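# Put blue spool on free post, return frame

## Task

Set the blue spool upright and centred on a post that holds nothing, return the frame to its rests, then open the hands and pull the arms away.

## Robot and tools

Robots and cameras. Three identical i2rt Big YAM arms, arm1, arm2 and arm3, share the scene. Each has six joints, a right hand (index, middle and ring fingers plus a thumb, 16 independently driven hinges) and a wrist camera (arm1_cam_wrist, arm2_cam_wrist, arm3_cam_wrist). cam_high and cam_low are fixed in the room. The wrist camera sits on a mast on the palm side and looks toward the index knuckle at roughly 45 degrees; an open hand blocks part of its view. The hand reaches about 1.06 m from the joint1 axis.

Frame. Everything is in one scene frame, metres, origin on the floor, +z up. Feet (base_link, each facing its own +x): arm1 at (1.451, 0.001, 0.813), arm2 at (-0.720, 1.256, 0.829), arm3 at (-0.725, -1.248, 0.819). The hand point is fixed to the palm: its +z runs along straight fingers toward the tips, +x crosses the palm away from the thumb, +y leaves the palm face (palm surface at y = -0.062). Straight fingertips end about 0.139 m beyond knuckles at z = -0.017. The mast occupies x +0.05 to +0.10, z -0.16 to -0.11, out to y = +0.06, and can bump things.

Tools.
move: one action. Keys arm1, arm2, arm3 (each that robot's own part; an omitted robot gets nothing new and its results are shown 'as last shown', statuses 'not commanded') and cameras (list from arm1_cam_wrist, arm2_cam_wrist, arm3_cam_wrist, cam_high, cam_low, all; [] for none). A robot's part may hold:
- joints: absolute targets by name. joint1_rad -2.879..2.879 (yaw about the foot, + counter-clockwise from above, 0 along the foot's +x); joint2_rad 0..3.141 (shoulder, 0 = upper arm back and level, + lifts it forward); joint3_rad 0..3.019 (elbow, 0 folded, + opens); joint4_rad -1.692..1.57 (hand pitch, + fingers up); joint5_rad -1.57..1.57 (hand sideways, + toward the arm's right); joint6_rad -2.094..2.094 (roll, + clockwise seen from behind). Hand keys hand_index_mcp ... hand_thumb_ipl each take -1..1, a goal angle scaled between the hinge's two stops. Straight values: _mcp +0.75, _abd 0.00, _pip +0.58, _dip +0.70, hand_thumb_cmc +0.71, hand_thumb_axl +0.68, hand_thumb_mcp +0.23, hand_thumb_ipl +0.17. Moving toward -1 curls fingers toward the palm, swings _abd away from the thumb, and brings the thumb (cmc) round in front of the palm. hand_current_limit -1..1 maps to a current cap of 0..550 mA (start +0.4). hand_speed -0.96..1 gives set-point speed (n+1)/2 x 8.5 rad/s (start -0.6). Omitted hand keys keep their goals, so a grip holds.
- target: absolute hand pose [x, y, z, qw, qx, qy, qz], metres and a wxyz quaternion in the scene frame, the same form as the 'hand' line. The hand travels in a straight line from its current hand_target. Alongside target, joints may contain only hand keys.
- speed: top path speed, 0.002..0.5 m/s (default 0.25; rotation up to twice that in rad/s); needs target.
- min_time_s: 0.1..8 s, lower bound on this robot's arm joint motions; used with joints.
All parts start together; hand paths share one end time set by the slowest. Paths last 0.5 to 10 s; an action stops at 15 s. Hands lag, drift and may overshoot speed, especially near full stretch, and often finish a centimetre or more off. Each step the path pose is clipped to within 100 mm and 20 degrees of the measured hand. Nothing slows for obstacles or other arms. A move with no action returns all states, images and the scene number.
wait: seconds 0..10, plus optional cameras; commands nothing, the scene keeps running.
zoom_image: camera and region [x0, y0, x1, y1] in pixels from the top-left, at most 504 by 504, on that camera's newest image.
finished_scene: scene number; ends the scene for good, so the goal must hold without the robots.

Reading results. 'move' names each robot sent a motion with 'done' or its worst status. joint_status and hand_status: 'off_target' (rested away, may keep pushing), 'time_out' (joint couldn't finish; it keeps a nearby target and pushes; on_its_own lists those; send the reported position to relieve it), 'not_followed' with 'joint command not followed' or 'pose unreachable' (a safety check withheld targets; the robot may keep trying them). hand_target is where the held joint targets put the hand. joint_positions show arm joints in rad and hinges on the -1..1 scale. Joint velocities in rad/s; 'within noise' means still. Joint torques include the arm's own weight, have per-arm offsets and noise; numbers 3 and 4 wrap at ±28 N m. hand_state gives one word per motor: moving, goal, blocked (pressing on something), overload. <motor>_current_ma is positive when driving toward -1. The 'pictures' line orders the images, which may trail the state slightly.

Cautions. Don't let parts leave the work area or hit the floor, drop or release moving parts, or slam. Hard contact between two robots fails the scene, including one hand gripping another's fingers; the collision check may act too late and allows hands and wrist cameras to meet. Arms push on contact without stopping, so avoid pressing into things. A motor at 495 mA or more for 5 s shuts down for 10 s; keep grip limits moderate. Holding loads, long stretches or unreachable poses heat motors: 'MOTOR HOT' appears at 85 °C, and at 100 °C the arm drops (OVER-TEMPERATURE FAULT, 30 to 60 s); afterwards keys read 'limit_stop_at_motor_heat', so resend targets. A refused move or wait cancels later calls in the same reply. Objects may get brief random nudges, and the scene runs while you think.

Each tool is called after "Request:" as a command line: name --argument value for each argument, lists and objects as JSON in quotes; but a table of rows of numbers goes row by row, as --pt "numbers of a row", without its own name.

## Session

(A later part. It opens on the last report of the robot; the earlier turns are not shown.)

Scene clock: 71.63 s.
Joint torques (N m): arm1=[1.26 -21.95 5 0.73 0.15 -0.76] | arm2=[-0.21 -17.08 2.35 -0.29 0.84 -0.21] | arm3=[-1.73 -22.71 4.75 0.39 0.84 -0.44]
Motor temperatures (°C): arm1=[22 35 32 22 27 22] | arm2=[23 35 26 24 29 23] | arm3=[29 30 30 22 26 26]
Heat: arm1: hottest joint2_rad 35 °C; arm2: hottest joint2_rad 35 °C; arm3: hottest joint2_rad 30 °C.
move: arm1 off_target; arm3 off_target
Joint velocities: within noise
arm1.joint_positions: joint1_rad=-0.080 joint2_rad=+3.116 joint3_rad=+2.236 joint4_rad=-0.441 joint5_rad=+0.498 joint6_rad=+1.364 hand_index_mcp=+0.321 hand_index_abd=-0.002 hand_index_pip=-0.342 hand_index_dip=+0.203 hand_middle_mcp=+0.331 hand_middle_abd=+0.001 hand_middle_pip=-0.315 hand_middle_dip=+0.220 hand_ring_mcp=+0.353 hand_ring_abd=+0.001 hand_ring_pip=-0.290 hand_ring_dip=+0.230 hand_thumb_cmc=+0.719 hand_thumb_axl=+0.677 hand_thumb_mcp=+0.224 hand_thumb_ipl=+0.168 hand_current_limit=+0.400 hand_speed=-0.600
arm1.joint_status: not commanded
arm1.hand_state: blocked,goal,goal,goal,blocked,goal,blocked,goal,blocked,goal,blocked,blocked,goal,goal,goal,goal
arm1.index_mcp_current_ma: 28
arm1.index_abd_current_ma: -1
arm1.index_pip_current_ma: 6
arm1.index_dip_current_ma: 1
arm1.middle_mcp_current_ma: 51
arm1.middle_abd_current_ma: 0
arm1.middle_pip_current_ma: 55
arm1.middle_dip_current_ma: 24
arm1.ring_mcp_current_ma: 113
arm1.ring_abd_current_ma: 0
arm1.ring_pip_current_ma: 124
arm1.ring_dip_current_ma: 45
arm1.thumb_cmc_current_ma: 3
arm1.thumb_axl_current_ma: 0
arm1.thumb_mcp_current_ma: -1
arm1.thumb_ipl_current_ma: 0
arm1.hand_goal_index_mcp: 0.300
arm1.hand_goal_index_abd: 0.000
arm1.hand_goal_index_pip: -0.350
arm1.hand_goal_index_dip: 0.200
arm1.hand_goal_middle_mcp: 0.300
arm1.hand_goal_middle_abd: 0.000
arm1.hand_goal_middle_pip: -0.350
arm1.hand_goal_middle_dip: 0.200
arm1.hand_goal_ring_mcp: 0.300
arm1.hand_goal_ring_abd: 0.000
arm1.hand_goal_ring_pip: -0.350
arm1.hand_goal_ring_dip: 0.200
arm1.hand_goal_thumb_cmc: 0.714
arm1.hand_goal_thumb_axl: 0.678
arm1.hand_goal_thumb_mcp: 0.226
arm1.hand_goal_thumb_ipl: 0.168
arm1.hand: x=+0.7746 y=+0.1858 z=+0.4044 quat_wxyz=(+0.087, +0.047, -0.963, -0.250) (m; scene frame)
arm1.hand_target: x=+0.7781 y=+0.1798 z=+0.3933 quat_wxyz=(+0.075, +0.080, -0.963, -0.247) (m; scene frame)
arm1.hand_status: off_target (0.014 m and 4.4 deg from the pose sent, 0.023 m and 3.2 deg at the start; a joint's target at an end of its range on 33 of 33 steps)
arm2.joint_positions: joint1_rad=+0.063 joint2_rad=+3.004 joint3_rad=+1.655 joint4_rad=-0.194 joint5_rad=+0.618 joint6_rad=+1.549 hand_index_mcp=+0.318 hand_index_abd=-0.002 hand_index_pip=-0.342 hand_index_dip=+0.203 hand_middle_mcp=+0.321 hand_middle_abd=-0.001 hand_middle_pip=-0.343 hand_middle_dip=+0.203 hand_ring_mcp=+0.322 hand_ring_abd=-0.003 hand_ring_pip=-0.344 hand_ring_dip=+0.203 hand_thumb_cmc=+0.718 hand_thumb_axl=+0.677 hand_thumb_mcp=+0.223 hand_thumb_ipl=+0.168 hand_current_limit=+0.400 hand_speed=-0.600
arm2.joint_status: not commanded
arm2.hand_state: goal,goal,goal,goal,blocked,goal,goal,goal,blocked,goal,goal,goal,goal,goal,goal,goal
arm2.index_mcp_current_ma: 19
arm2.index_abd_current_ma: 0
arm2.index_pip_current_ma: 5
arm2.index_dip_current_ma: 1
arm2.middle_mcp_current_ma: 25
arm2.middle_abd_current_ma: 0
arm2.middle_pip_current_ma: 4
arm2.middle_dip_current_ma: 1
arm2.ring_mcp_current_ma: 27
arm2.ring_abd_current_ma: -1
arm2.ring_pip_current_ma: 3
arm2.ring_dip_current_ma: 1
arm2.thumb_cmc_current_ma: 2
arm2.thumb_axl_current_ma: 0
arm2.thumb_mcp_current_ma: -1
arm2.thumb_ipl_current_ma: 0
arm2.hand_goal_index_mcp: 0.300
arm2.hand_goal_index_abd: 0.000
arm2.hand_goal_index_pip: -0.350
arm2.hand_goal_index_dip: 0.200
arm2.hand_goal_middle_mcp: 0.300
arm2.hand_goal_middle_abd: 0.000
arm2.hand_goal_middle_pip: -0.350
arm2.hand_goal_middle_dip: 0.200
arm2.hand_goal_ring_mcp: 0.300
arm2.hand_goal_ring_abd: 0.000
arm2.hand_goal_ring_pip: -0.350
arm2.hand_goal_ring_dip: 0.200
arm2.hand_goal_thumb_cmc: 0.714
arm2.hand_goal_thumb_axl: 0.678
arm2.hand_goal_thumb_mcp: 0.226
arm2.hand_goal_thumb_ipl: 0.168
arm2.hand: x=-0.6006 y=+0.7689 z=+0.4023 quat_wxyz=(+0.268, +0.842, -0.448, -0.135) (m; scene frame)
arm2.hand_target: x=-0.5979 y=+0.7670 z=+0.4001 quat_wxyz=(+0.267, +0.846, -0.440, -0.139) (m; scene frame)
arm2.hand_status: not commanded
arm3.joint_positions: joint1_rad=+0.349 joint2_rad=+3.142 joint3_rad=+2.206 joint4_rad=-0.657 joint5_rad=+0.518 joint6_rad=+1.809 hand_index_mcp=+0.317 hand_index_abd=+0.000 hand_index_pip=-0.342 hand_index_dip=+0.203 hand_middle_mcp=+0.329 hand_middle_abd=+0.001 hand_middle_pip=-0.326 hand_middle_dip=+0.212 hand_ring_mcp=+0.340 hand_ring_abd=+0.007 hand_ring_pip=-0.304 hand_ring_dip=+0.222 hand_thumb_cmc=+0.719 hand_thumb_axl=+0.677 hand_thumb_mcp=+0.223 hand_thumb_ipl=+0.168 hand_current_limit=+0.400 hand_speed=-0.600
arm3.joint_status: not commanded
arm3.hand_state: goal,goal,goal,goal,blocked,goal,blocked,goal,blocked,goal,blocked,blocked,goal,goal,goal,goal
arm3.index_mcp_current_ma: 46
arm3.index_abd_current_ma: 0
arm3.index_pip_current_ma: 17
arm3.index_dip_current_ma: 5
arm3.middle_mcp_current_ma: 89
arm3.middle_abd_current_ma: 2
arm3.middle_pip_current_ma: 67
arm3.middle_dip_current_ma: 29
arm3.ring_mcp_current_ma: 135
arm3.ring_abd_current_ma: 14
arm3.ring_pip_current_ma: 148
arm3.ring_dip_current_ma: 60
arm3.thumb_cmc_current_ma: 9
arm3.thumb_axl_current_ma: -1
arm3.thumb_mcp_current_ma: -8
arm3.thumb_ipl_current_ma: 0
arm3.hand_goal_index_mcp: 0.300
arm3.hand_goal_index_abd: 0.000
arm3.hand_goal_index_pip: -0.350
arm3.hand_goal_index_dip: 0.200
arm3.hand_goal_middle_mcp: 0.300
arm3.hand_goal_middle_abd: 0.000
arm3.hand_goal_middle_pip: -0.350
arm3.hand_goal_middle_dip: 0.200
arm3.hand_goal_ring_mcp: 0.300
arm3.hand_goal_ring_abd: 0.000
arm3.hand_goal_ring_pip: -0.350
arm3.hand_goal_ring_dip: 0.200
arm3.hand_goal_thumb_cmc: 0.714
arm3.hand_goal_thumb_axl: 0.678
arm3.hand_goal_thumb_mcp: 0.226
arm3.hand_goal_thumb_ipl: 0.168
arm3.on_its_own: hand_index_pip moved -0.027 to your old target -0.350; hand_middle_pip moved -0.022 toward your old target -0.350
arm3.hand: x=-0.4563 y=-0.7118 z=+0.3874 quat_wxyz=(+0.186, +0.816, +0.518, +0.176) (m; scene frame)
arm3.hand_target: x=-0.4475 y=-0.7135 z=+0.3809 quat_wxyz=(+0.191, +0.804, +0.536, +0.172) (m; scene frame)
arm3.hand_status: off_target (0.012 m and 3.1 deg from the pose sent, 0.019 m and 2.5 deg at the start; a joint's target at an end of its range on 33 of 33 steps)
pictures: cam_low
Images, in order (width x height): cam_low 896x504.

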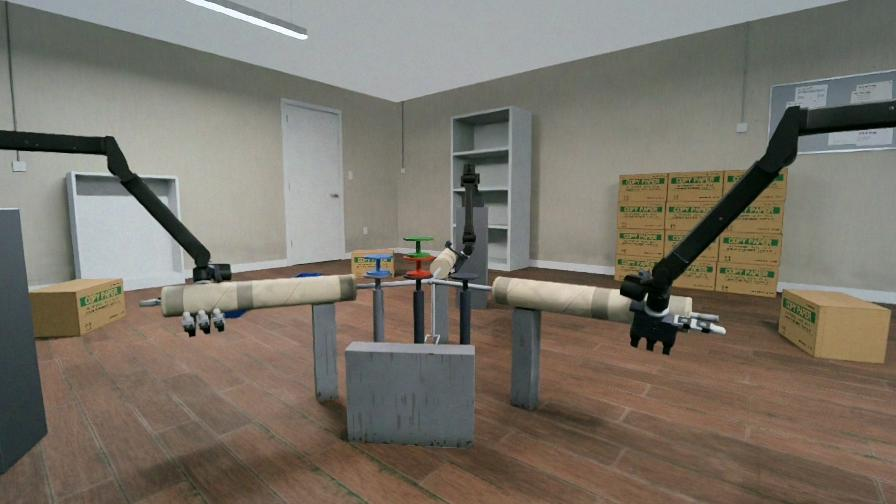

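Request:
move --arm1 '{"joints":{"hand_index_mcp":0.75,"hand_index_pip":0.58,"hand_index_dip":0.7,"hand_middle_mcp":0.75,"hand_middle_pip":0.58,"hand_middle_dip":0.7,"hand_ring_mcp":0.75,"hand_ring_pip":0.58,"hand_ring_dip":0.7}}' --arm2 '{"joints":{"hand_index_mcp":0.75,"hand_index_pip":0.58,"hand_index_dip":0.7,"hand_middle_mcp":0.75,"hand_middle_pip":0.58,"hand_middle_dip":0.7,"hand_ring_mcp":0.75,"hand_ring_pip":0.58,"hand_ring_dip":0.7}}' --arm3 '{"joints":{"hand_index_mcp":0.75,"hand_index_pip":0.58,"hand_index_dip":0.7,"hand_middle_mcp":0.75,"hand_middle_pip":0.58,"hand_middle_dip":0.7,"hand_ring_mcp":0.75,"hand_ring_pip":0.58,"hand_ring_dip":0.7}}' --cameras '["cam_high","cam_low"]'

Request:
zoom_image --camera "cam_high" --region '[320, 180, 600, 420]'

Scene clock: 73.17 s.
Joint torques (N m): arm1=[1.96 -22.83 5.01 0.7 0.45 -0.27] | arm2=[-0.44 -16.91 2.39 -0.23 0.71 -0.21] | arm3=[-1.79 -22.95 4.72 0.12 0.75 -0.12]
Motor temperatures (°C): arm1=[22 35 32 22 27 22] | arm2=[23 35 26 24 29 23] | arm3=[29 30 30 22 26 26]
Heat: arm1: hottest joint2_rad 35 °C; arm2: hottest joint2_rad 35 °C; arm3: hottest joint2_rad 30 °C.
move: arm1 done; arm2 done; arm3 done
Joint velocities: within noise
arm1.joint_positions: joint1_rad=-0.080 joint2_rad=+3.116 joint3_rad=+2.236 joint4_rad=-0.441 joint5_rad=+0.488 joint6_rad=+1.323 hand_index_mcp=+0.753 hand_index_abd=-0.002 hand_index_pip=+0.578 hand_index_dip=+0.698 hand_middle_mcp=+0.752 hand_middle_abd=+0.001 hand_middle_pip=+0.578 hand_middle_dip=+0.698 hand_ring_mcp=+0.752 hand_ring_abd=+0.001 hand_ring_pip=+0.578 hand_ring_dip=+0.698 hand_thumb_cmc=+0.719 hand_thumb_axl=+0.677 hand_thumb_mcp=+0.224 hand_thumb_ipl=+0.168 hand_current_limit=+0.400 hand_speed=-0.600
arm1.joint_status: all done
arm1.hand_state: goal,goal,goal,goal,goal,goal,goal,goal,goal,goal,goal,goal,goal,goal,goal,goal
arm1.index_mcp_current_ma: 1
arm1.index_abd_current_ma: -1
arm1.index_pip_current_ma: -1
arm1.index_dip_current_ma: -1
arm1.middle_mcp_current_ma: 1
arm1.middle_abd_current_ma: 0
arm1.middle_pip_current_ma: -1
arm1.middle_dip_current_ma: -1
arm1.ring_mcp_current_ma: 1
arm1.ring_abd_current_ma: 0
arm1.ring_pip_current_ma: -1
arm1.ring_dip_current_ma: -1
arm1.thumb_cmc_current_ma: 3
arm1.thumb_axl_current_ma: 0
arm1.thumb_mcp_current_ma: -1
arm1.thumb_ipl_current_ma: 0
arm1.hand_goal_index_mcp: 0.750
arm1.hand_goal_index_abd: 0.000
arm1.hand_goal_index_pip: 0.580
arm1.hand_goal_index_dip: 0.700
arm1.hand_goal_middle_mcp: 0.750
arm1.hand_goal_middle_abd: 0.000
arm1.hand_goal_middle_pip: 0.580
arm1.hand_goal_middle_dip: 0.700
arm1.hand_goal_ring_mcp: 0.750
arm1.hand_goal_ring_abd: 0.000
arm1.hand_goal_ring_pip: 0.580
arm1.hand_goal_ring_dip: 0.700
arm1.hand_goal_thumb_cmc: 0.714
arm1.hand_goal_thumb_axl: 0.678
arm1.hand_goal_thumb_mcp: 0.226
arm1.hand_goal_thumb_ipl: 0.168
arm1.hand: x=+0.7709 y=+0.1849 z=+0.4037 quat_wxyz=(+0.083, +0.068, -0.963, -0.247) (m; scene frame)
arm1.hand_target: x=+0.7780 y=+0.1798 z=+0.3933 quat_wxyz=(+0.076, +0.080, -0.963, -0.247) (m; scene frame)
arm1.hand_status: not commanded
arm2.joint_positions: joint1_rad=+0.063 joint2_rad=+3.004 joint3_rad=+1.655 joint4_rad=-0.194 joint5_rad=+0.619 joint6_rad=+1.548 hand_index_mcp=+0.753 hand_index_abd=-0.002 hand_index_pip=+0.578 hand_index_dip=+0.698 hand_middle_mcp=+0.753 hand_middle_abd=-0.001 hand_middle_pip=+0.578 hand_middle_dip=+0.698 hand_ring_mcp=+0.754 hand_ring_abd=-0.003 hand_ring_pip=+0.579 hand_ring_dip=+0.698 hand_thumb_cmc=+0.718 hand_thumb_axl=+0.677 hand_thumb_mcp=+0.223 hand_thumb_ipl=+0.168 hand_current_limit=+0.400 hand_speed=-0.600
arm2.joint_status: all done
arm2.hand_state: goal,goal,goal,goal,goal,goal,goal,goal,goal,goal,goal,goal,goal,goal,goal,goal
arm2.index_mcp_current_ma: 1
arm2.index_abd_current_ma: 0
arm2.index_pip_current_ma: 0
arm2.index_dip_current_ma: -1
arm2.middle_mcp_current_ma: 1
arm2.middle_abd_current_ma: 0
arm2.middle_pip_current_ma: 0
arm2.middle_dip_current_ma: -1
arm2.ring_mcp_current_ma: 2
arm2.ring_abd_current_ma: -1
arm2.ring_pip_current_ma: 0
arm2.ring_dip_current_ma: -1
arm2.thumb_cmc_current_ma: 2
arm2.thumb_axl_current_ma: 0
arm2.thumb_mcp_current_ma: -1
arm2.thumb_ipl_current_ma: 0
arm2.hand_goal_index_mcp: 0.750
arm2.hand_goal_index_abd: 0.000
arm2.hand_goal_index_pip: 0.580
arm2.hand_goal_index_dip: 0.700
arm2.hand_goal_middle_mcp: 0.750
arm2.hand_goal_middle_abd: 0.000
arm2.hand_goal_middle_pip: 0.580
arm2.hand_goal_middle_dip: 0.700
arm2.hand_goal_ring_mcp: 0.750
arm2.hand_goal_ring_abd: 0.000
arm2.hand_goal_ring_pip: 0.580
arm2.hand_goal_ring_dip: 0.700
arm2.hand_goal_thumb_cmc: 0.714
arm2.hand_goal_thumb_axl: 0.678
arm2.hand_goal_thumb_mcp: 0.226
arm2.hand_goal_thumb_ipl: 0.168
arm2.hand: x=-0.6006 y=+0.7688 z=+0.4024 quat_wxyz=(+0.268, +0.842, -0.448, -0.135) (m; scene frame)
arm2.hand_target: x=-0.5979 y=+0.7670 z=+0.4001 quat_wxyz=(+0.267, +0.846, -0.440, -0.139) (m; scene frame)
arm2.hand_status: not commanded
arm3.joint_positions: joint1_rad=+0.349 joint2_rad=+3.142 joint3_rad=+2.206 joint4_rad=-0.650 joint5_rad=+0.518 joint6_rad=+1.775 hand_index_mcp=+0.752 hand_index_abd=+0.000 hand_index_pip=+0.578 hand_index_dip=+0.698 hand_middle_mcp=+0.752 hand_middle_abd=+0.001 hand_middle_pip=+0.578 hand_middle_dip=+0.698 hand_ring_mcp=+0.752 hand_ring_abd=+0.003 hand_ring_pip=+0.578 hand_ring_dip=+0.698 hand_thumb_cmc=+0.719 hand_thumb_axl=+0.677 hand_thumb_mcp=+0.223 hand_thumb_ipl=+0.168 hand_current_limit=+0.400 hand_speed=-0.600
arm3.joint_status: all done
arm3.hand_state: goal,goal,goal,goal,goal,goal,goal,goal,goal,goal,goal,goal,goal,goal,goal,goal
arm3.index_mcp_current_ma: 3
arm3.index_abd_current_ma: 0
arm3.index_pip_current_ma: -3
arm3.index_dip_current_ma: -4
arm3.middle_mcp_current_ma: 3
arm3.middle_abd_current_ma: 2
arm3.middle_pip_current_ma: -3
arm3.middle_dip_current_ma: -4
arm3.ring_mcp_current_ma: 4
arm3.ring_abd_current_ma: 5
arm3.ring_pip_current_ma: -3
arm3.ring_dip_current_ma: -4
arm3.thumb_cmc_current_ma: 11
arm3.thumb_axl_current_ma: -1
arm3.thumb_mcp_current_ma: -8
arm3.thumb_ipl_current_ma: 0
arm3.hand_goal_index_mcp: 0.750
arm3.hand_goal_index_abd: 0.000
arm3.hand_goal_index_pip: 0.580
arm3.hand_goal_index_dip: 0.700
arm3.hand_goal_middle_mcp: 0.750
arm3.hand_goal_middle_abd: 0.000
arm3.hand_goal_middle_pip: 0.580
arm3.hand_goal_middle_dip: 0.700
arm3.hand_goal_ring_mcp: 0.750
arm3.hand_goal_ring_abd: 0.000
arm3.hand_goal_ring_pip: 0.580
arm3.hand_goal_ring_dip: 0.700
arm3.hand_goal_thumb_cmc: 0.714
arm3.hand_goal_thumb_axl: 0.678
arm3.hand_goal_thumb_mcp: 0.226
arm3.hand_goal_thumb_ipl: 0.168
arm3.hand: x=-0.4543 y=-0.7081 z=+0.3877 quat_wxyz=(+0.187, +0.807, +0.531, +0.175) (m; scene frame)
arm3.hand_target: x=-0.4474 y=-0.7135 z=+0.3809 quat_wxyz=(+0.191, +0.804, +0.536, +0.172) (m; scene frame)
arm3.hand_status: not commanded
pictures: cam_high, cam_low
Images, in order (width x height): cam_high 896x504, cam_low 896x504.

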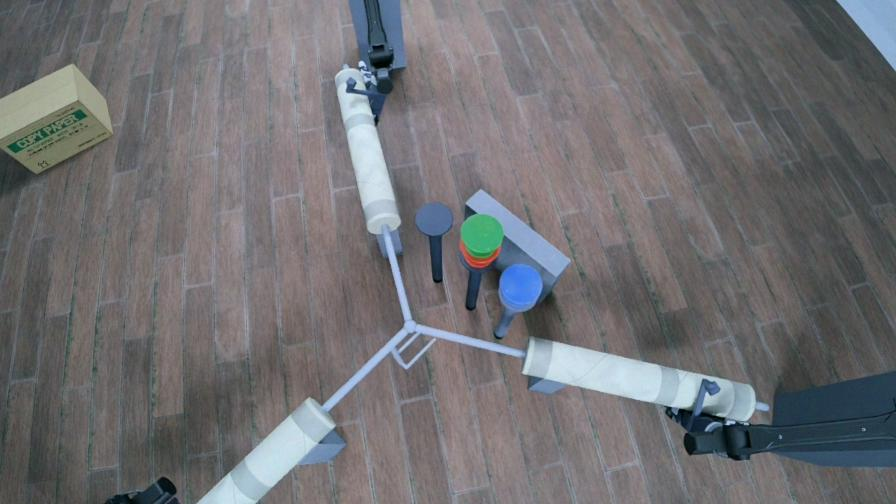

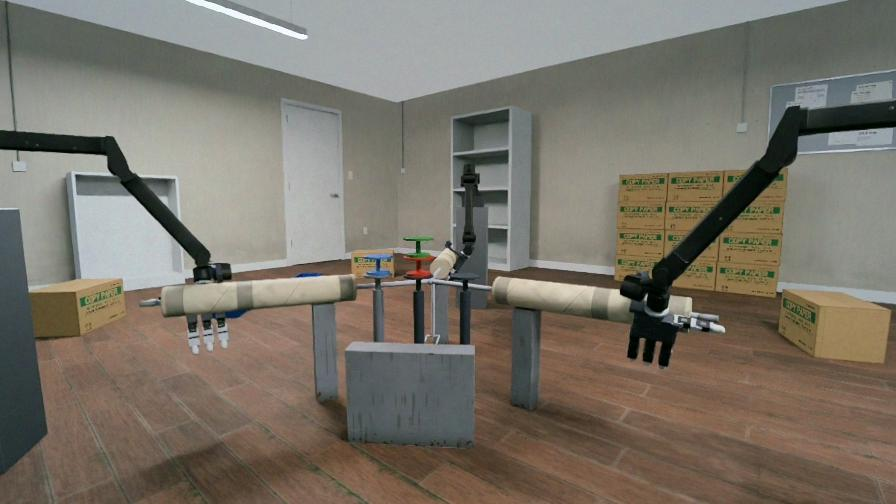

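Scaled by 1.800 from the camera's 896x504 image, which has a finer 1280x720 frame.

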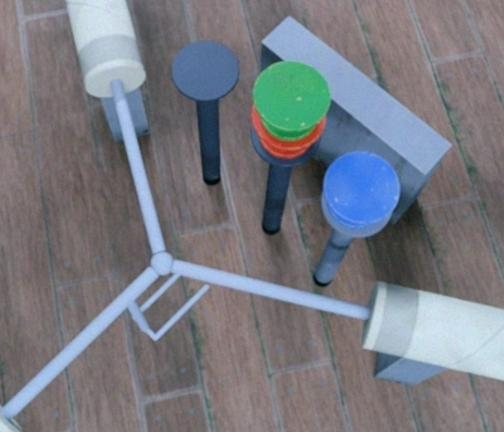

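Request:
move --arm1 '{"target":[0.789,0.055,0.405,-0.076,-0.080,0.963,0.247],"speed":0.1}' --arm2 '{"target":[-0.496,0.839,0.41,-0.2668,-0.8459,0.4404,0.1389],"speed":0.1}' --arm3 '{"target":[-0.560,-0.660,0.39,0.191,0.804,0.536,0.172],"speed":0.1}' --cameras '["cam_high","cam_low"]'

Scene clock: 75.50 s.
Joint torques (N m): arm1=[1.85 -23.53 5.5 -0.12 0.45 0] | arm2=[-0.73 -17.61 2.66 -0.75 0.6 0.05] | arm3=[-0.32 -23.18 6.87 -0.54 0.48 0.27]
Motor temperatures (°C): arm1=[22 36 32 22 27 22] | arm2=[23 35 26 24 28 23] | arm3=[29 30 30 22 26 26]
Heat: arm1: hottest joint2_rad 36 °C; arm2: hottest joint2_rad 35 °C; arm3: hottest joint2_rad 30 °C.
move: arm1 done; arm2 done; arm3 off_target
Joint velocities: within noise
arm1.joint_positions: joint1_rad=+0.114 joint2_rad=+3.116 joint3_rad=+2.210 joint4_rad=-0.533 joint5_rad=+0.523 joint6_rad=+1.511 hand_index_mcp=+0.753 hand_index_abd=-0.002 hand_index_pip=+0.578 hand_index_dip=+0.698 hand_middle_mcp=+0.752 hand_middle_abd=+0.001 hand_middle_pip=+0.578 hand_middle_dip=+0.698 hand_ring_mcp=+0.752 hand_ring_abd=+0.001 hand_ring_pip=+0.578 hand_ring_dip=+0.698 hand_thumb_cmc=+0.719 hand_thumb_axl=+0.677 hand_thumb_mcp=+0.224 hand_thumb_ipl=+0.168 hand_current_limit=+0.400 hand_speed=-0.600
arm1.joint_status: not commanded
arm1.hand_state: goal,goal,goal,goal,goal,goal,goal,goal,goal,goal,goal,goal,goal,goal,goal,goal
arm1.index_mcp_current_ma: 1
arm1.index_abd_current_ma: -1
arm1.index_pip_current_ma: -1
arm1.index_dip_current_ma: -1
arm1.middle_mcp_current_ma: 1
arm1.middle_abd_current_ma: 0
arm1.middle_pip_current_ma: -1
arm1.middle_dip_current_ma: -1
arm1.ring_mcp_current_ma: 1
arm1.ring_abd_current_ma: 0
arm1.ring_pip_current_ma: -1
arm1.ring_dip_current_ma: -1
arm1.thumb_cmc_current_ma: 3
arm1.thumb_axl_current_ma: 0
arm1.thumb_mcp_current_ma: -1
arm1.thumb_ipl_current_ma: 0
arm1.hand_goal_index_mcp: 0.750
arm1.hand_goal_index_abd: 0.000
arm1.hand_goal_index_pip: 0.580
arm1.hand_goal_index_dip: 0.700
arm1.hand_goal_middle_mcp: 0.750
arm1.hand_goal_middle_abd: 0.000
arm1.hand_goal_middle_pip: 0.580
arm1.hand_goal_middle_dip: 0.700
arm1.hand_goal_ring_mcp: 0.750
arm1.hand_goal_ring_abd: 0.000
arm1.hand_goal_ring_pip: 0.580
arm1.hand_goal_ring_dip: 0.700
arm1.hand_goal_thumb_cmc: 0.714
arm1.hand_goal_thumb_axl: 0.678
arm1.hand_goal_thumb_mcp: 0.226
arm1.hand_goal_thumb_ipl: 0.168
arm1.hand: x=+0.7925 y=+0.0585 z=+0.3981 quat_wxyz=(+0.073, +0.084, -0.962, -0.247) (m; scene frame)
arm1.hand_target: x=+0.7889 y=+0.0550 z=+0.4050 quat_wxyz=(+0.076, +0.080, -0.963, -0.247) (m; scene frame)
arm1.hand_status: done (0.009 m and 0.6 deg from the pose sent, 0.131 m and 1.6 deg at the start)
arm2.joint_positions: joint1_rad=+0.316 joint2_rad=+3.004 joint3_rad=+1.715 joint4_rad=-0.434 joint5_rad=+0.604 joint6_rad=+1.824 hand_index_mcp=+0.753 hand_index_abd=-0.002 hand_index_pip=+0.578 hand_index_dip=+0.698 hand_middle_mcp=+0.753 hand_middle_abd=-0.001 hand_middle_pip=+0.578 hand_middle_dip=+0.698 hand_ring_mcp=+0.754 hand_ring_abd=-0.003 hand_ring_pip=+0.579 hand_ring_dip=+0.698 hand_thumb_cmc=+0.718 hand_thumb_axl=+0.677 hand_thumb_mcp=+0.223 hand_thumb_ipl=+0.168 hand_current_limit=+0.400 hand_speed=-0.600
arm2.joint_status: not commanded
arm2.hand_state: goal,goal,goal,goal,goal,goal,goal,goal,goal,goal,goal,goal,goal,goal,goal,goal
arm2.index_mcp_current_ma: 1
arm2.index_abd_current_ma: 0
arm2.index_pip_current_ma: 0
arm2.index_dip_current_ma: -1
arm2.middle_mcp_current_ma: 1
arm2.middle_abd_current_ma: 0
arm2.middle_pip_current_ma: 0
arm2.middle_dip_current_ma: -1
arm2.ring_mcp_current_ma: 2
arm2.ring_abd_current_ma: -1
arm2.ring_pip_current_ma: 0
arm2.ring_dip_current_ma: -1
arm2.thumb_cmc_current_ma: 2
arm2.thumb_axl_current_ma: 0
arm2.thumb_mcp_current_ma: -1
arm2.thumb_ipl_current_ma: 0
arm2.hand_goal_index_mcp: 0.750
arm2.hand_goal_index_abd: 0.000
arm2.hand_goal_index_pip: 0.580
arm2.hand_goal_index_dip: 0.700
arm2.hand_goal_middle_mcp: 0.750
arm2.hand_goal_middle_abd: 0.000
arm2.hand_goal_middle_pip: 0.580
arm2.hand_goal_middle_dip: 0.700
arm2.hand_goal_ring_mcp: 0.750
arm2.hand_goal_ring_abd: 0.000
arm2.hand_goal_ring_pip: 0.580
arm2.hand_goal_ring_dip: 0.700
arm2.hand_goal_thumb_cmc: 0.714
arm2.hand_goal_thumb_axl: 0.678
arm2.hand_goal_thumb_mcp: 0.226
arm2.hand_goal_thumb_ipl: 0.168
arm2.hand: x=-0.4987 y=+0.8405 z=+0.4108 quat_wxyz=(+0.266, +0.849, -0.434, -0.141) (m; scene frame)
arm2.hand_target: x=-0.4960 y=+0.8389 z=+0.4101 quat_wxyz=(+0.267, +0.846, -0.440, -0.139) (m; scene frame)
arm2.hand_status: done (0.003 m and 0.9 deg from the pose sent, 0.126 m and 1.1 deg at the start)
arm3.joint_positions: joint1_rad=+0.512 joint2_rad=+3.142 joint3_rad=+2.265 joint4_rad=-0.734 joint5_rad=+0.472 joint6_rad=+1.889 hand_index_mcp=+0.752 hand_index_abd=+0.000 hand_index_pip=+0.578 hand_index_dip=+0.698 hand_middle_mcp=+0.752 hand_middle_abd=+0.001 hand_middle_pip=+0.578 hand_middle_dip=+0.698 hand_ring_mcp=+0.752 hand_ring_abd=+0.003 hand_ring_pip=+0.578 hand_ring_dip=+0.698 hand_thumb_cmc=+0.719 hand_thumb_axl=+0.677 hand_thumb_mcp=+0.223 hand_thumb_ipl=+0.168 hand_current_limit=+0.400 hand_speed=-0.600
arm3.joint_status: not commanded
arm3.hand_state: goal,goal,goal,goal,goal,goal,goal,goal,goal,goal,goal,goal,goal,goal,goal,goal
arm3.index_mcp_current_ma: 3
arm3.index_abd_current_ma: 0
arm3.index_pip_current_ma: -3
arm3.index_dip_current_ma: -4
arm3.middle_mcp_current_ma: 3
arm3.middle_abd_current_ma: 2
arm3.middle_pip_current_ma: -3
arm3.middle_dip_current_ma: -4
arm3.ring_mcp_current_ma: 4
arm3.ring_abd_current_ma: 5
arm3.ring_pip_current_ma: -3
arm3.ring_dip_current_ma: -4
arm3.thumb_cmc_current_ma: 11
arm3.thumb_axl_current_ma: -1
arm3.thumb_mcp_current_ma: -8
arm3.thumb_ipl_current_ma: 0
arm3.hand_goal_index_mcp: 0.750
arm3.hand_goal_index_abd: 0.000
arm3.hand_goal_index_pip: 0.580
arm3.hand_goal_index_dip: 0.700
arm3.hand_goal_middle_mcp: 0.750
arm3.hand_goal_middle_abd: 0.000
arm3.hand_goal_middle_pip: 0.580
arm3.hand_goal_middle_dip: 0.700
arm3.hand_goal_ring_mcp: 0.750
arm3.hand_goal_ring_abd: 0.000
arm3.hand_goal_ring_pip: 0.580
arm3.hand_goal_ring_dip: 0.700
arm3.hand_goal_thumb_cmc: 0.714
arm3.hand_goal_thumb_axl: 0.678
arm3.hand_goal_thumb_mcp: 0.226
arm3.hand_goal_thumb_ipl: 0.168
arm3.hand: x=-0.5556 y=-0.6667 z=+0.3937 quat_wxyz=(+0.157, +0.797, +0.557, +0.174) (m; scene frame)
arm3.hand_target: x=-0.5599 y=-0.6609 z=+0.3911 quat_wxyz=(+0.150, +0.801, +0.552, +0.177) (m; scene frame)
arm3.hand_status: off_target (0.009 m and 4.7 deg from the pose sent, 0.116 m and 0.9 deg at the start; a joint's target at an end of its range on 64 of 65 steps)
pictures: cam_high, cam_low
Images, in order (width x height): cam_high 896x504, cam_low 896x504.

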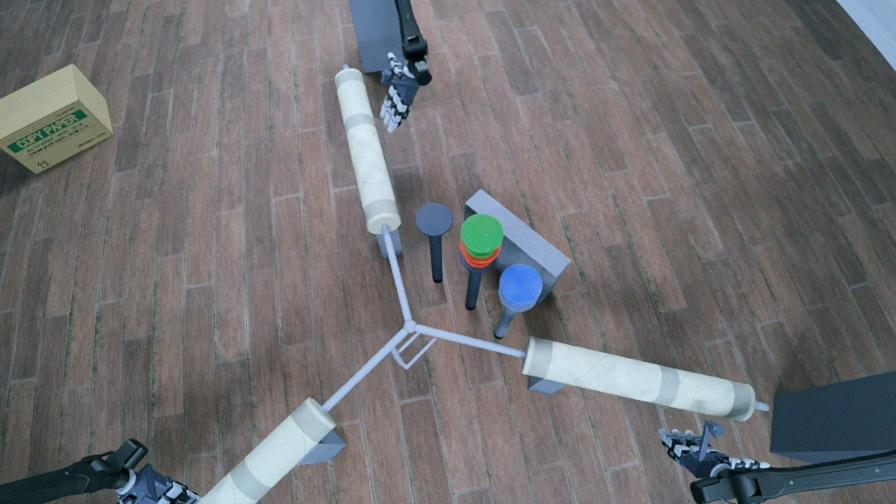

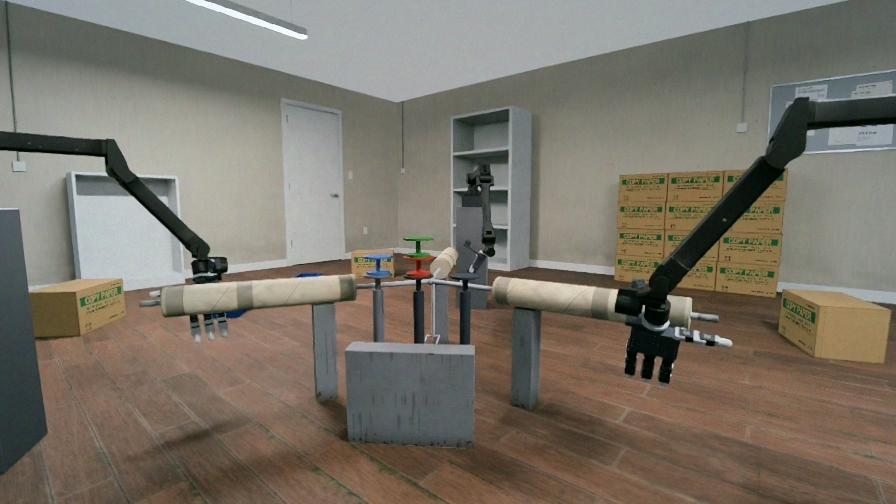

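Request:
move --arm1 '{"target":[0.80,-0.04,0.50,-0.0131,-0.0416,0.9528,0.3005],"speed":0.2}' --arm2 '{"target":[-0.42,0.89,0.50,-0.2668,-0.8459,0.4404,0.1389],"speed":0.2}' --arm3 '{"target":[-0.64,-0.62,0.50,0.2536,0.8043,0.5124,0.1616],"speed":0.2}' --cameras '["cam_high","cam_low"]'

Request:
zoom_image --camera "cam_low" --region '[340, 200, 540, 370]'

Scene clock: 77.37 s.
Joint torques (N m): arm1=[1.32 -23.77 10.39 -1.01 0.54 0.04] | arm2=[-0.67 -19.9 2 -0.77 0.51 0.12] | arm3=[-0.97 -24.7 8.34 -1.07 0.49 0.25]
Motor temperatures (°C): arm1=[22 36 32 22 27 22] | arm2=[23 35 26 24 28 23] | arm3=[29 30 30 22 25 26]
Heat: arm1: hottest joint2_rad 36 °C; arm2: hottest joint2_rad 35 °C; arm3: hottest joint2_rad 30 °C.
move: arm1 off_target; arm2 done; arm3 off_target
Joint velocities: within noise
arm1.joint_positions: joint1_rad=+0.269 joint2_rad=+3.054 joint3_rad=+2.340 joint4_rad=-1.034 joint5_rad=+0.609 joint6_rad=+1.825 hand_index_mcp=+0.753 hand_index_abd=-0.002 hand_index_pip=+0.578 hand_index_dip=+0.698 hand_middle_mcp=+0.752 hand_middle_abd=+0.001 hand_middle_pip=+0.579 hand_middle_dip=+0.698 hand_ring_mcp=+0.752 hand_ring_abd=+0.001 hand_ring_pip=+0.578 hand_ring_dip=+0.698 hand_thumb_cmc=+0.719 hand_thumb_axl=+0.677 hand_thumb_mcp=+0.224 hand_thumb_ipl=+0.168 hand_current_limit=+0.400 hand_speed=-0.600
arm1.joint_status: not commanded
arm1.hand_state: goal,goal,goal,goal,goal,goal,goal,goal,goal,goal,goal,goal,goal,goal,goal,goal
arm1.index_mcp_current_ma: 1
arm1.index_abd_current_ma: -1
arm1.index_pip_current_ma: -1
arm1.index_dip_current_ma: -1
arm1.middle_mcp_current_ma: 1
arm1.middle_abd_current_ma: 0
arm1.middle_pip_current_ma: 0
arm1.middle_dip_current_ma: -1
arm1.ring_mcp_current_ma: 1
arm1.ring_abd_current_ma: 0
arm1.ring_pip_current_ma: -1
arm1.ring_dip_current_ma: -1
arm1.thumb_cmc_current_ma: 3
arm1.thumb_axl_current_ma: 0
arm1.thumb_mcp_current_ma: -1
arm1.thumb_ipl_current_ma: 0
arm1.hand_goal_index_mcp: 0.750
arm1.hand_goal_index_abd: 0.000
arm1.hand_goal_index_pip: 0.580
arm1.hand_goal_index_dip: 0.700
arm1.hand_goal_middle_mcp: 0.750
arm1.hand_goal_middle_abd: 0.000
arm1.hand_goal_middle_pip: 0.580
arm1.hand_goal_middle_dip: 0.700
arm1.hand_goal_ring_mcp: 0.750
arm1.hand_goal_ring_abd: 0.000
arm1.hand_goal_ring_pip: 0.580
arm1.hand_goal_ring_dip: 0.700
arm1.hand_goal_thumb_cmc: 0.714
arm1.hand_goal_thumb_axl: 0.678
arm1.hand_goal_thumb_mcp: 0.226
arm1.hand_goal_thumb_ipl: 0.168
arm1.hand: x=+0.8125 y=-0.0347 z=+0.4934 quat_wxyz=(-0.002, +0.051, -0.952, -0.303) (m; scene frame)
arm1.hand_target: x=+0.8005 y=-0.0398 z=+0.5005 quat_wxyz=(+0.014, +0.042, -0.953, -0.300) (m; scene frame)
arm1.hand_status: off_target (0.015 m and 2.0 deg from the pose sent, 0.142 m and 10.4 deg at the start)
arm2.joint_positions: joint1_rad=+0.484 joint2_rad=+2.834 joint3_rad=+1.657 joint4_rad=-0.657 joint5_rad=+0.571 joint6_rad=+2.022 hand_index_mcp=+0.753 hand_index_abd=-0.002 hand_index_pip=+0.578 hand_index_dip=+0.698 hand_middle_mcp=+0.753 hand_middle_abd=-0.001 hand_middle_pip=+0.578 hand_middle_dip=+0.698 hand_ring_mcp=+0.754 hand_ring_abd=-0.003 hand_ring_pip=+0.579 hand_ring_dip=+0.698 hand_thumb_cmc=+0.718 hand_thumb_axl=+0.677 hand_thumb_mcp=+0.223 hand_thumb_ipl=+0.168 hand_current_limit=+0.400 hand_speed=-0.600
arm2.joint_status: not commanded
arm2.hand_state: goal,goal,goal,goal,goal,goal,goal,goal,goal,goal,goal,goal,goal,goal,goal,goal
arm2.index_mcp_current_ma: 1
arm2.index_abd_current_ma: 0
arm2.index_pip_current_ma: 0
arm2.index_dip_current_ma: -1
arm2.middle_mcp_current_ma: 1
arm2.middle_abd_current_ma: 0
arm2.middle_pip_current_ma: 0
arm2.middle_dip_current_ma: -1
arm2.ring_mcp_current_ma: 2
arm2.ring_abd_current_ma: -1
arm2.ring_pip_current_ma: 0
arm2.ring_dip_current_ma: -1
arm2.thumb_cmc_current_ma: 2
arm2.thumb_axl_current_ma: 0
arm2.thumb_mcp_current_ma: -1
arm2.thumb_ipl_current_ma: 0
arm2.hand_goal_index_mcp: 0.750
arm2.hand_goal_index_abd: 0.000
arm2.hand_goal_index_pip: 0.580
arm2.hand_goal_index_dip: 0.700
arm2.hand_goal_middle_mcp: 0.750
arm2.hand_goal_middle_abd: 0.000
arm2.hand_goal_middle_pip: 0.580
arm2.hand_goal_middle_dip: 0.700
arm2.hand_goal_ring_mcp: 0.750
arm2.hand_goal_ring_abd: 0.000
arm2.hand_goal_ring_pip: 0.580
arm2.hand_goal_ring_dip: 0.700
arm2.hand_goal_thumb_cmc: 0.714
arm2.hand_goal_thumb_axl: 0.678
arm2.hand_goal_thumb_mcp: 0.226
arm2.hand_goal_thumb_ipl: 0.168
arm2.hand: x=-0.4231 y=+0.8909 z=+0.4931 quat_wxyz=(+0.267, +0.849, -0.433, -0.141) (m; scene frame)
arm2.hand_target: x=-0.4200 y=+0.8900 z=+0.5000 quat_wxyz=(+0.267, +0.846, -0.440, -0.139) (m; scene frame)
arm2.hand_status: done (0.008 m and 0.9 deg from the pose sent, 0.129 m and 0.9 deg at the start)
arm3.joint_positions: joint1_rad=+0.644 joint2_rad=+3.142 joint3_rad=+2.569 joint4_rad=-1.253 joint5_rad=+0.510 joint6_rad=+2.080 hand_index_mcp=+0.752 hand_index_abd=+0.000 hand_index_pip=+0.578 hand_index_dip=+0.698 hand_middle_mcp=+0.752 hand_middle_abd=+0.001 hand_middle_pip=+0.578 hand_middle_dip=+0.698 hand_ring_mcp=+0.752 hand_ring_abd=+0.003 hand_ring_pip=+0.578 hand_ring_dip=+0.698 hand_thumb_cmc=+0.719 hand_thumb_axl=+0.677 hand_thumb_mcp=+0.223 hand_thumb_ipl=+0.168 hand_current_limit=+0.400 hand_speed=-0.600
arm3.joint_status: not commanded
arm3.hand_state: goal,goal,goal,goal,goal,goal,goal,goal,goal,goal,goal,goal,goal,goal,goal,goal
arm3.index_mcp_current_ma: 3
arm3.index_abd_current_ma: 0
arm3.index_pip_current_ma: -3
arm3.index_dip_current_ma: -4
arm3.middle_mcp_current_ma: 3
arm3.middle_abd_current_ma: 2
arm3.middle_pip_current_ma: -2
arm3.middle_dip_current_ma: -4
arm3.ring_mcp_current_ma: 4
arm3.ring_abd_current_ma: 4
arm3.ring_pip_current_ma: -3
arm3.ring_dip_current_ma: -4
arm3.thumb_cmc_current_ma: 11
arm3.thumb_axl_current_ma: -1
arm3.thumb_mcp_current_ma: -8
arm3.thumb_ipl_current_ma: 0
arm3.hand_goal_index_mcp: 0.750
arm3.hand_goal_index_abd: 0.000
arm3.hand_goal_index_pip: 0.580
arm3.hand_goal_index_dip: 0.700
arm3.hand_goal_middle_mcp: 0.750
arm3.hand_goal_middle_abd: 0.000
arm3.hand_goal_middle_pip: 0.580
arm3.hand_goal_middle_dip: 0.700
arm3.hand_goal_ring_mcp: 0.750
arm3.hand_goal_ring_abd: 0.000
arm3.hand_goal_ring_pip: 0.580
arm3.hand_goal_ring_dip: 0.700
arm3.hand_goal_thumb_cmc: 0.714
arm3.hand_goal_thumb_axl: 0.678
arm3.hand_goal_thumb_mcp: 0.226
arm3.hand_goal_thumb_ipl: 0.168
arm3.hand: x=-0.6399 y=-0.6253 z=+0.5008 quat_wxyz=(+0.226, +0.788, +0.549, +0.163) (m; scene frame)
arm3.hand_target: x=-0.6397 y=-0.6208 z=+0.5005 quat_wxyz=(+0.219, +0.795, +0.540, +0.167) (m; scene frame)
arm3.hand_status: off_target (0.005 m and 5.6 deg from the pose sent, 0.144 m and 12.3 deg at the start; a joint's target at an end of its range on 37 of 53 steps)
pictures: cam_high, cam_low
Images, in order (width x height): cam_high 896x504, cam_low 896x504.

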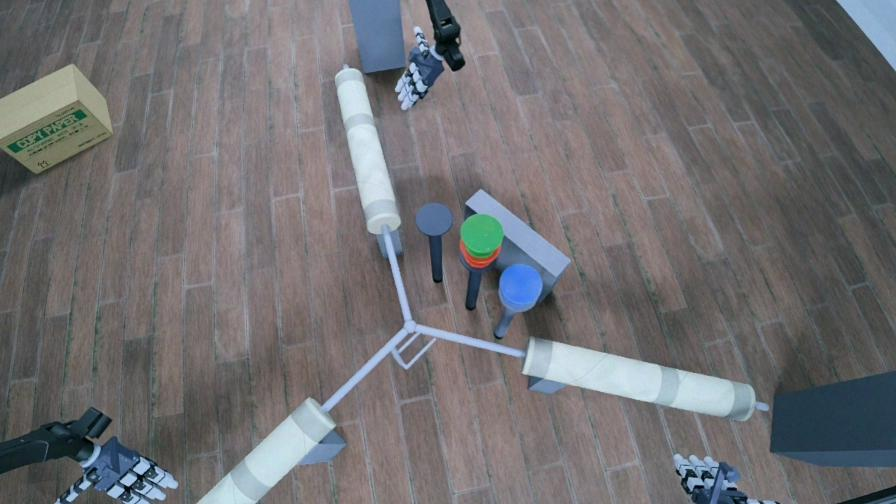

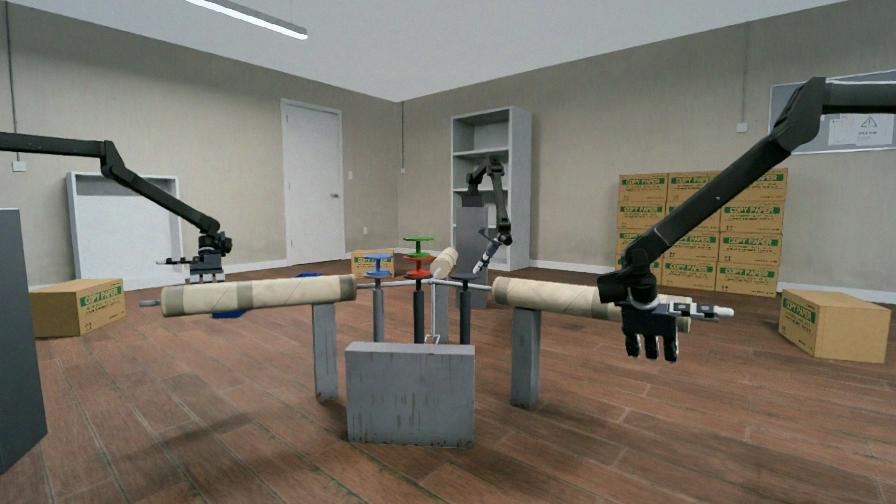

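Scaled by 2.520 from the camera's 896x504 image, which has a finer 1280x720 frame.

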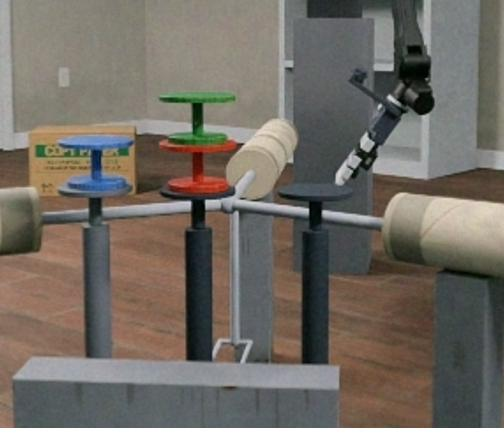

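Request:
finished_scene --scene 2

The scene is finished: the task was done.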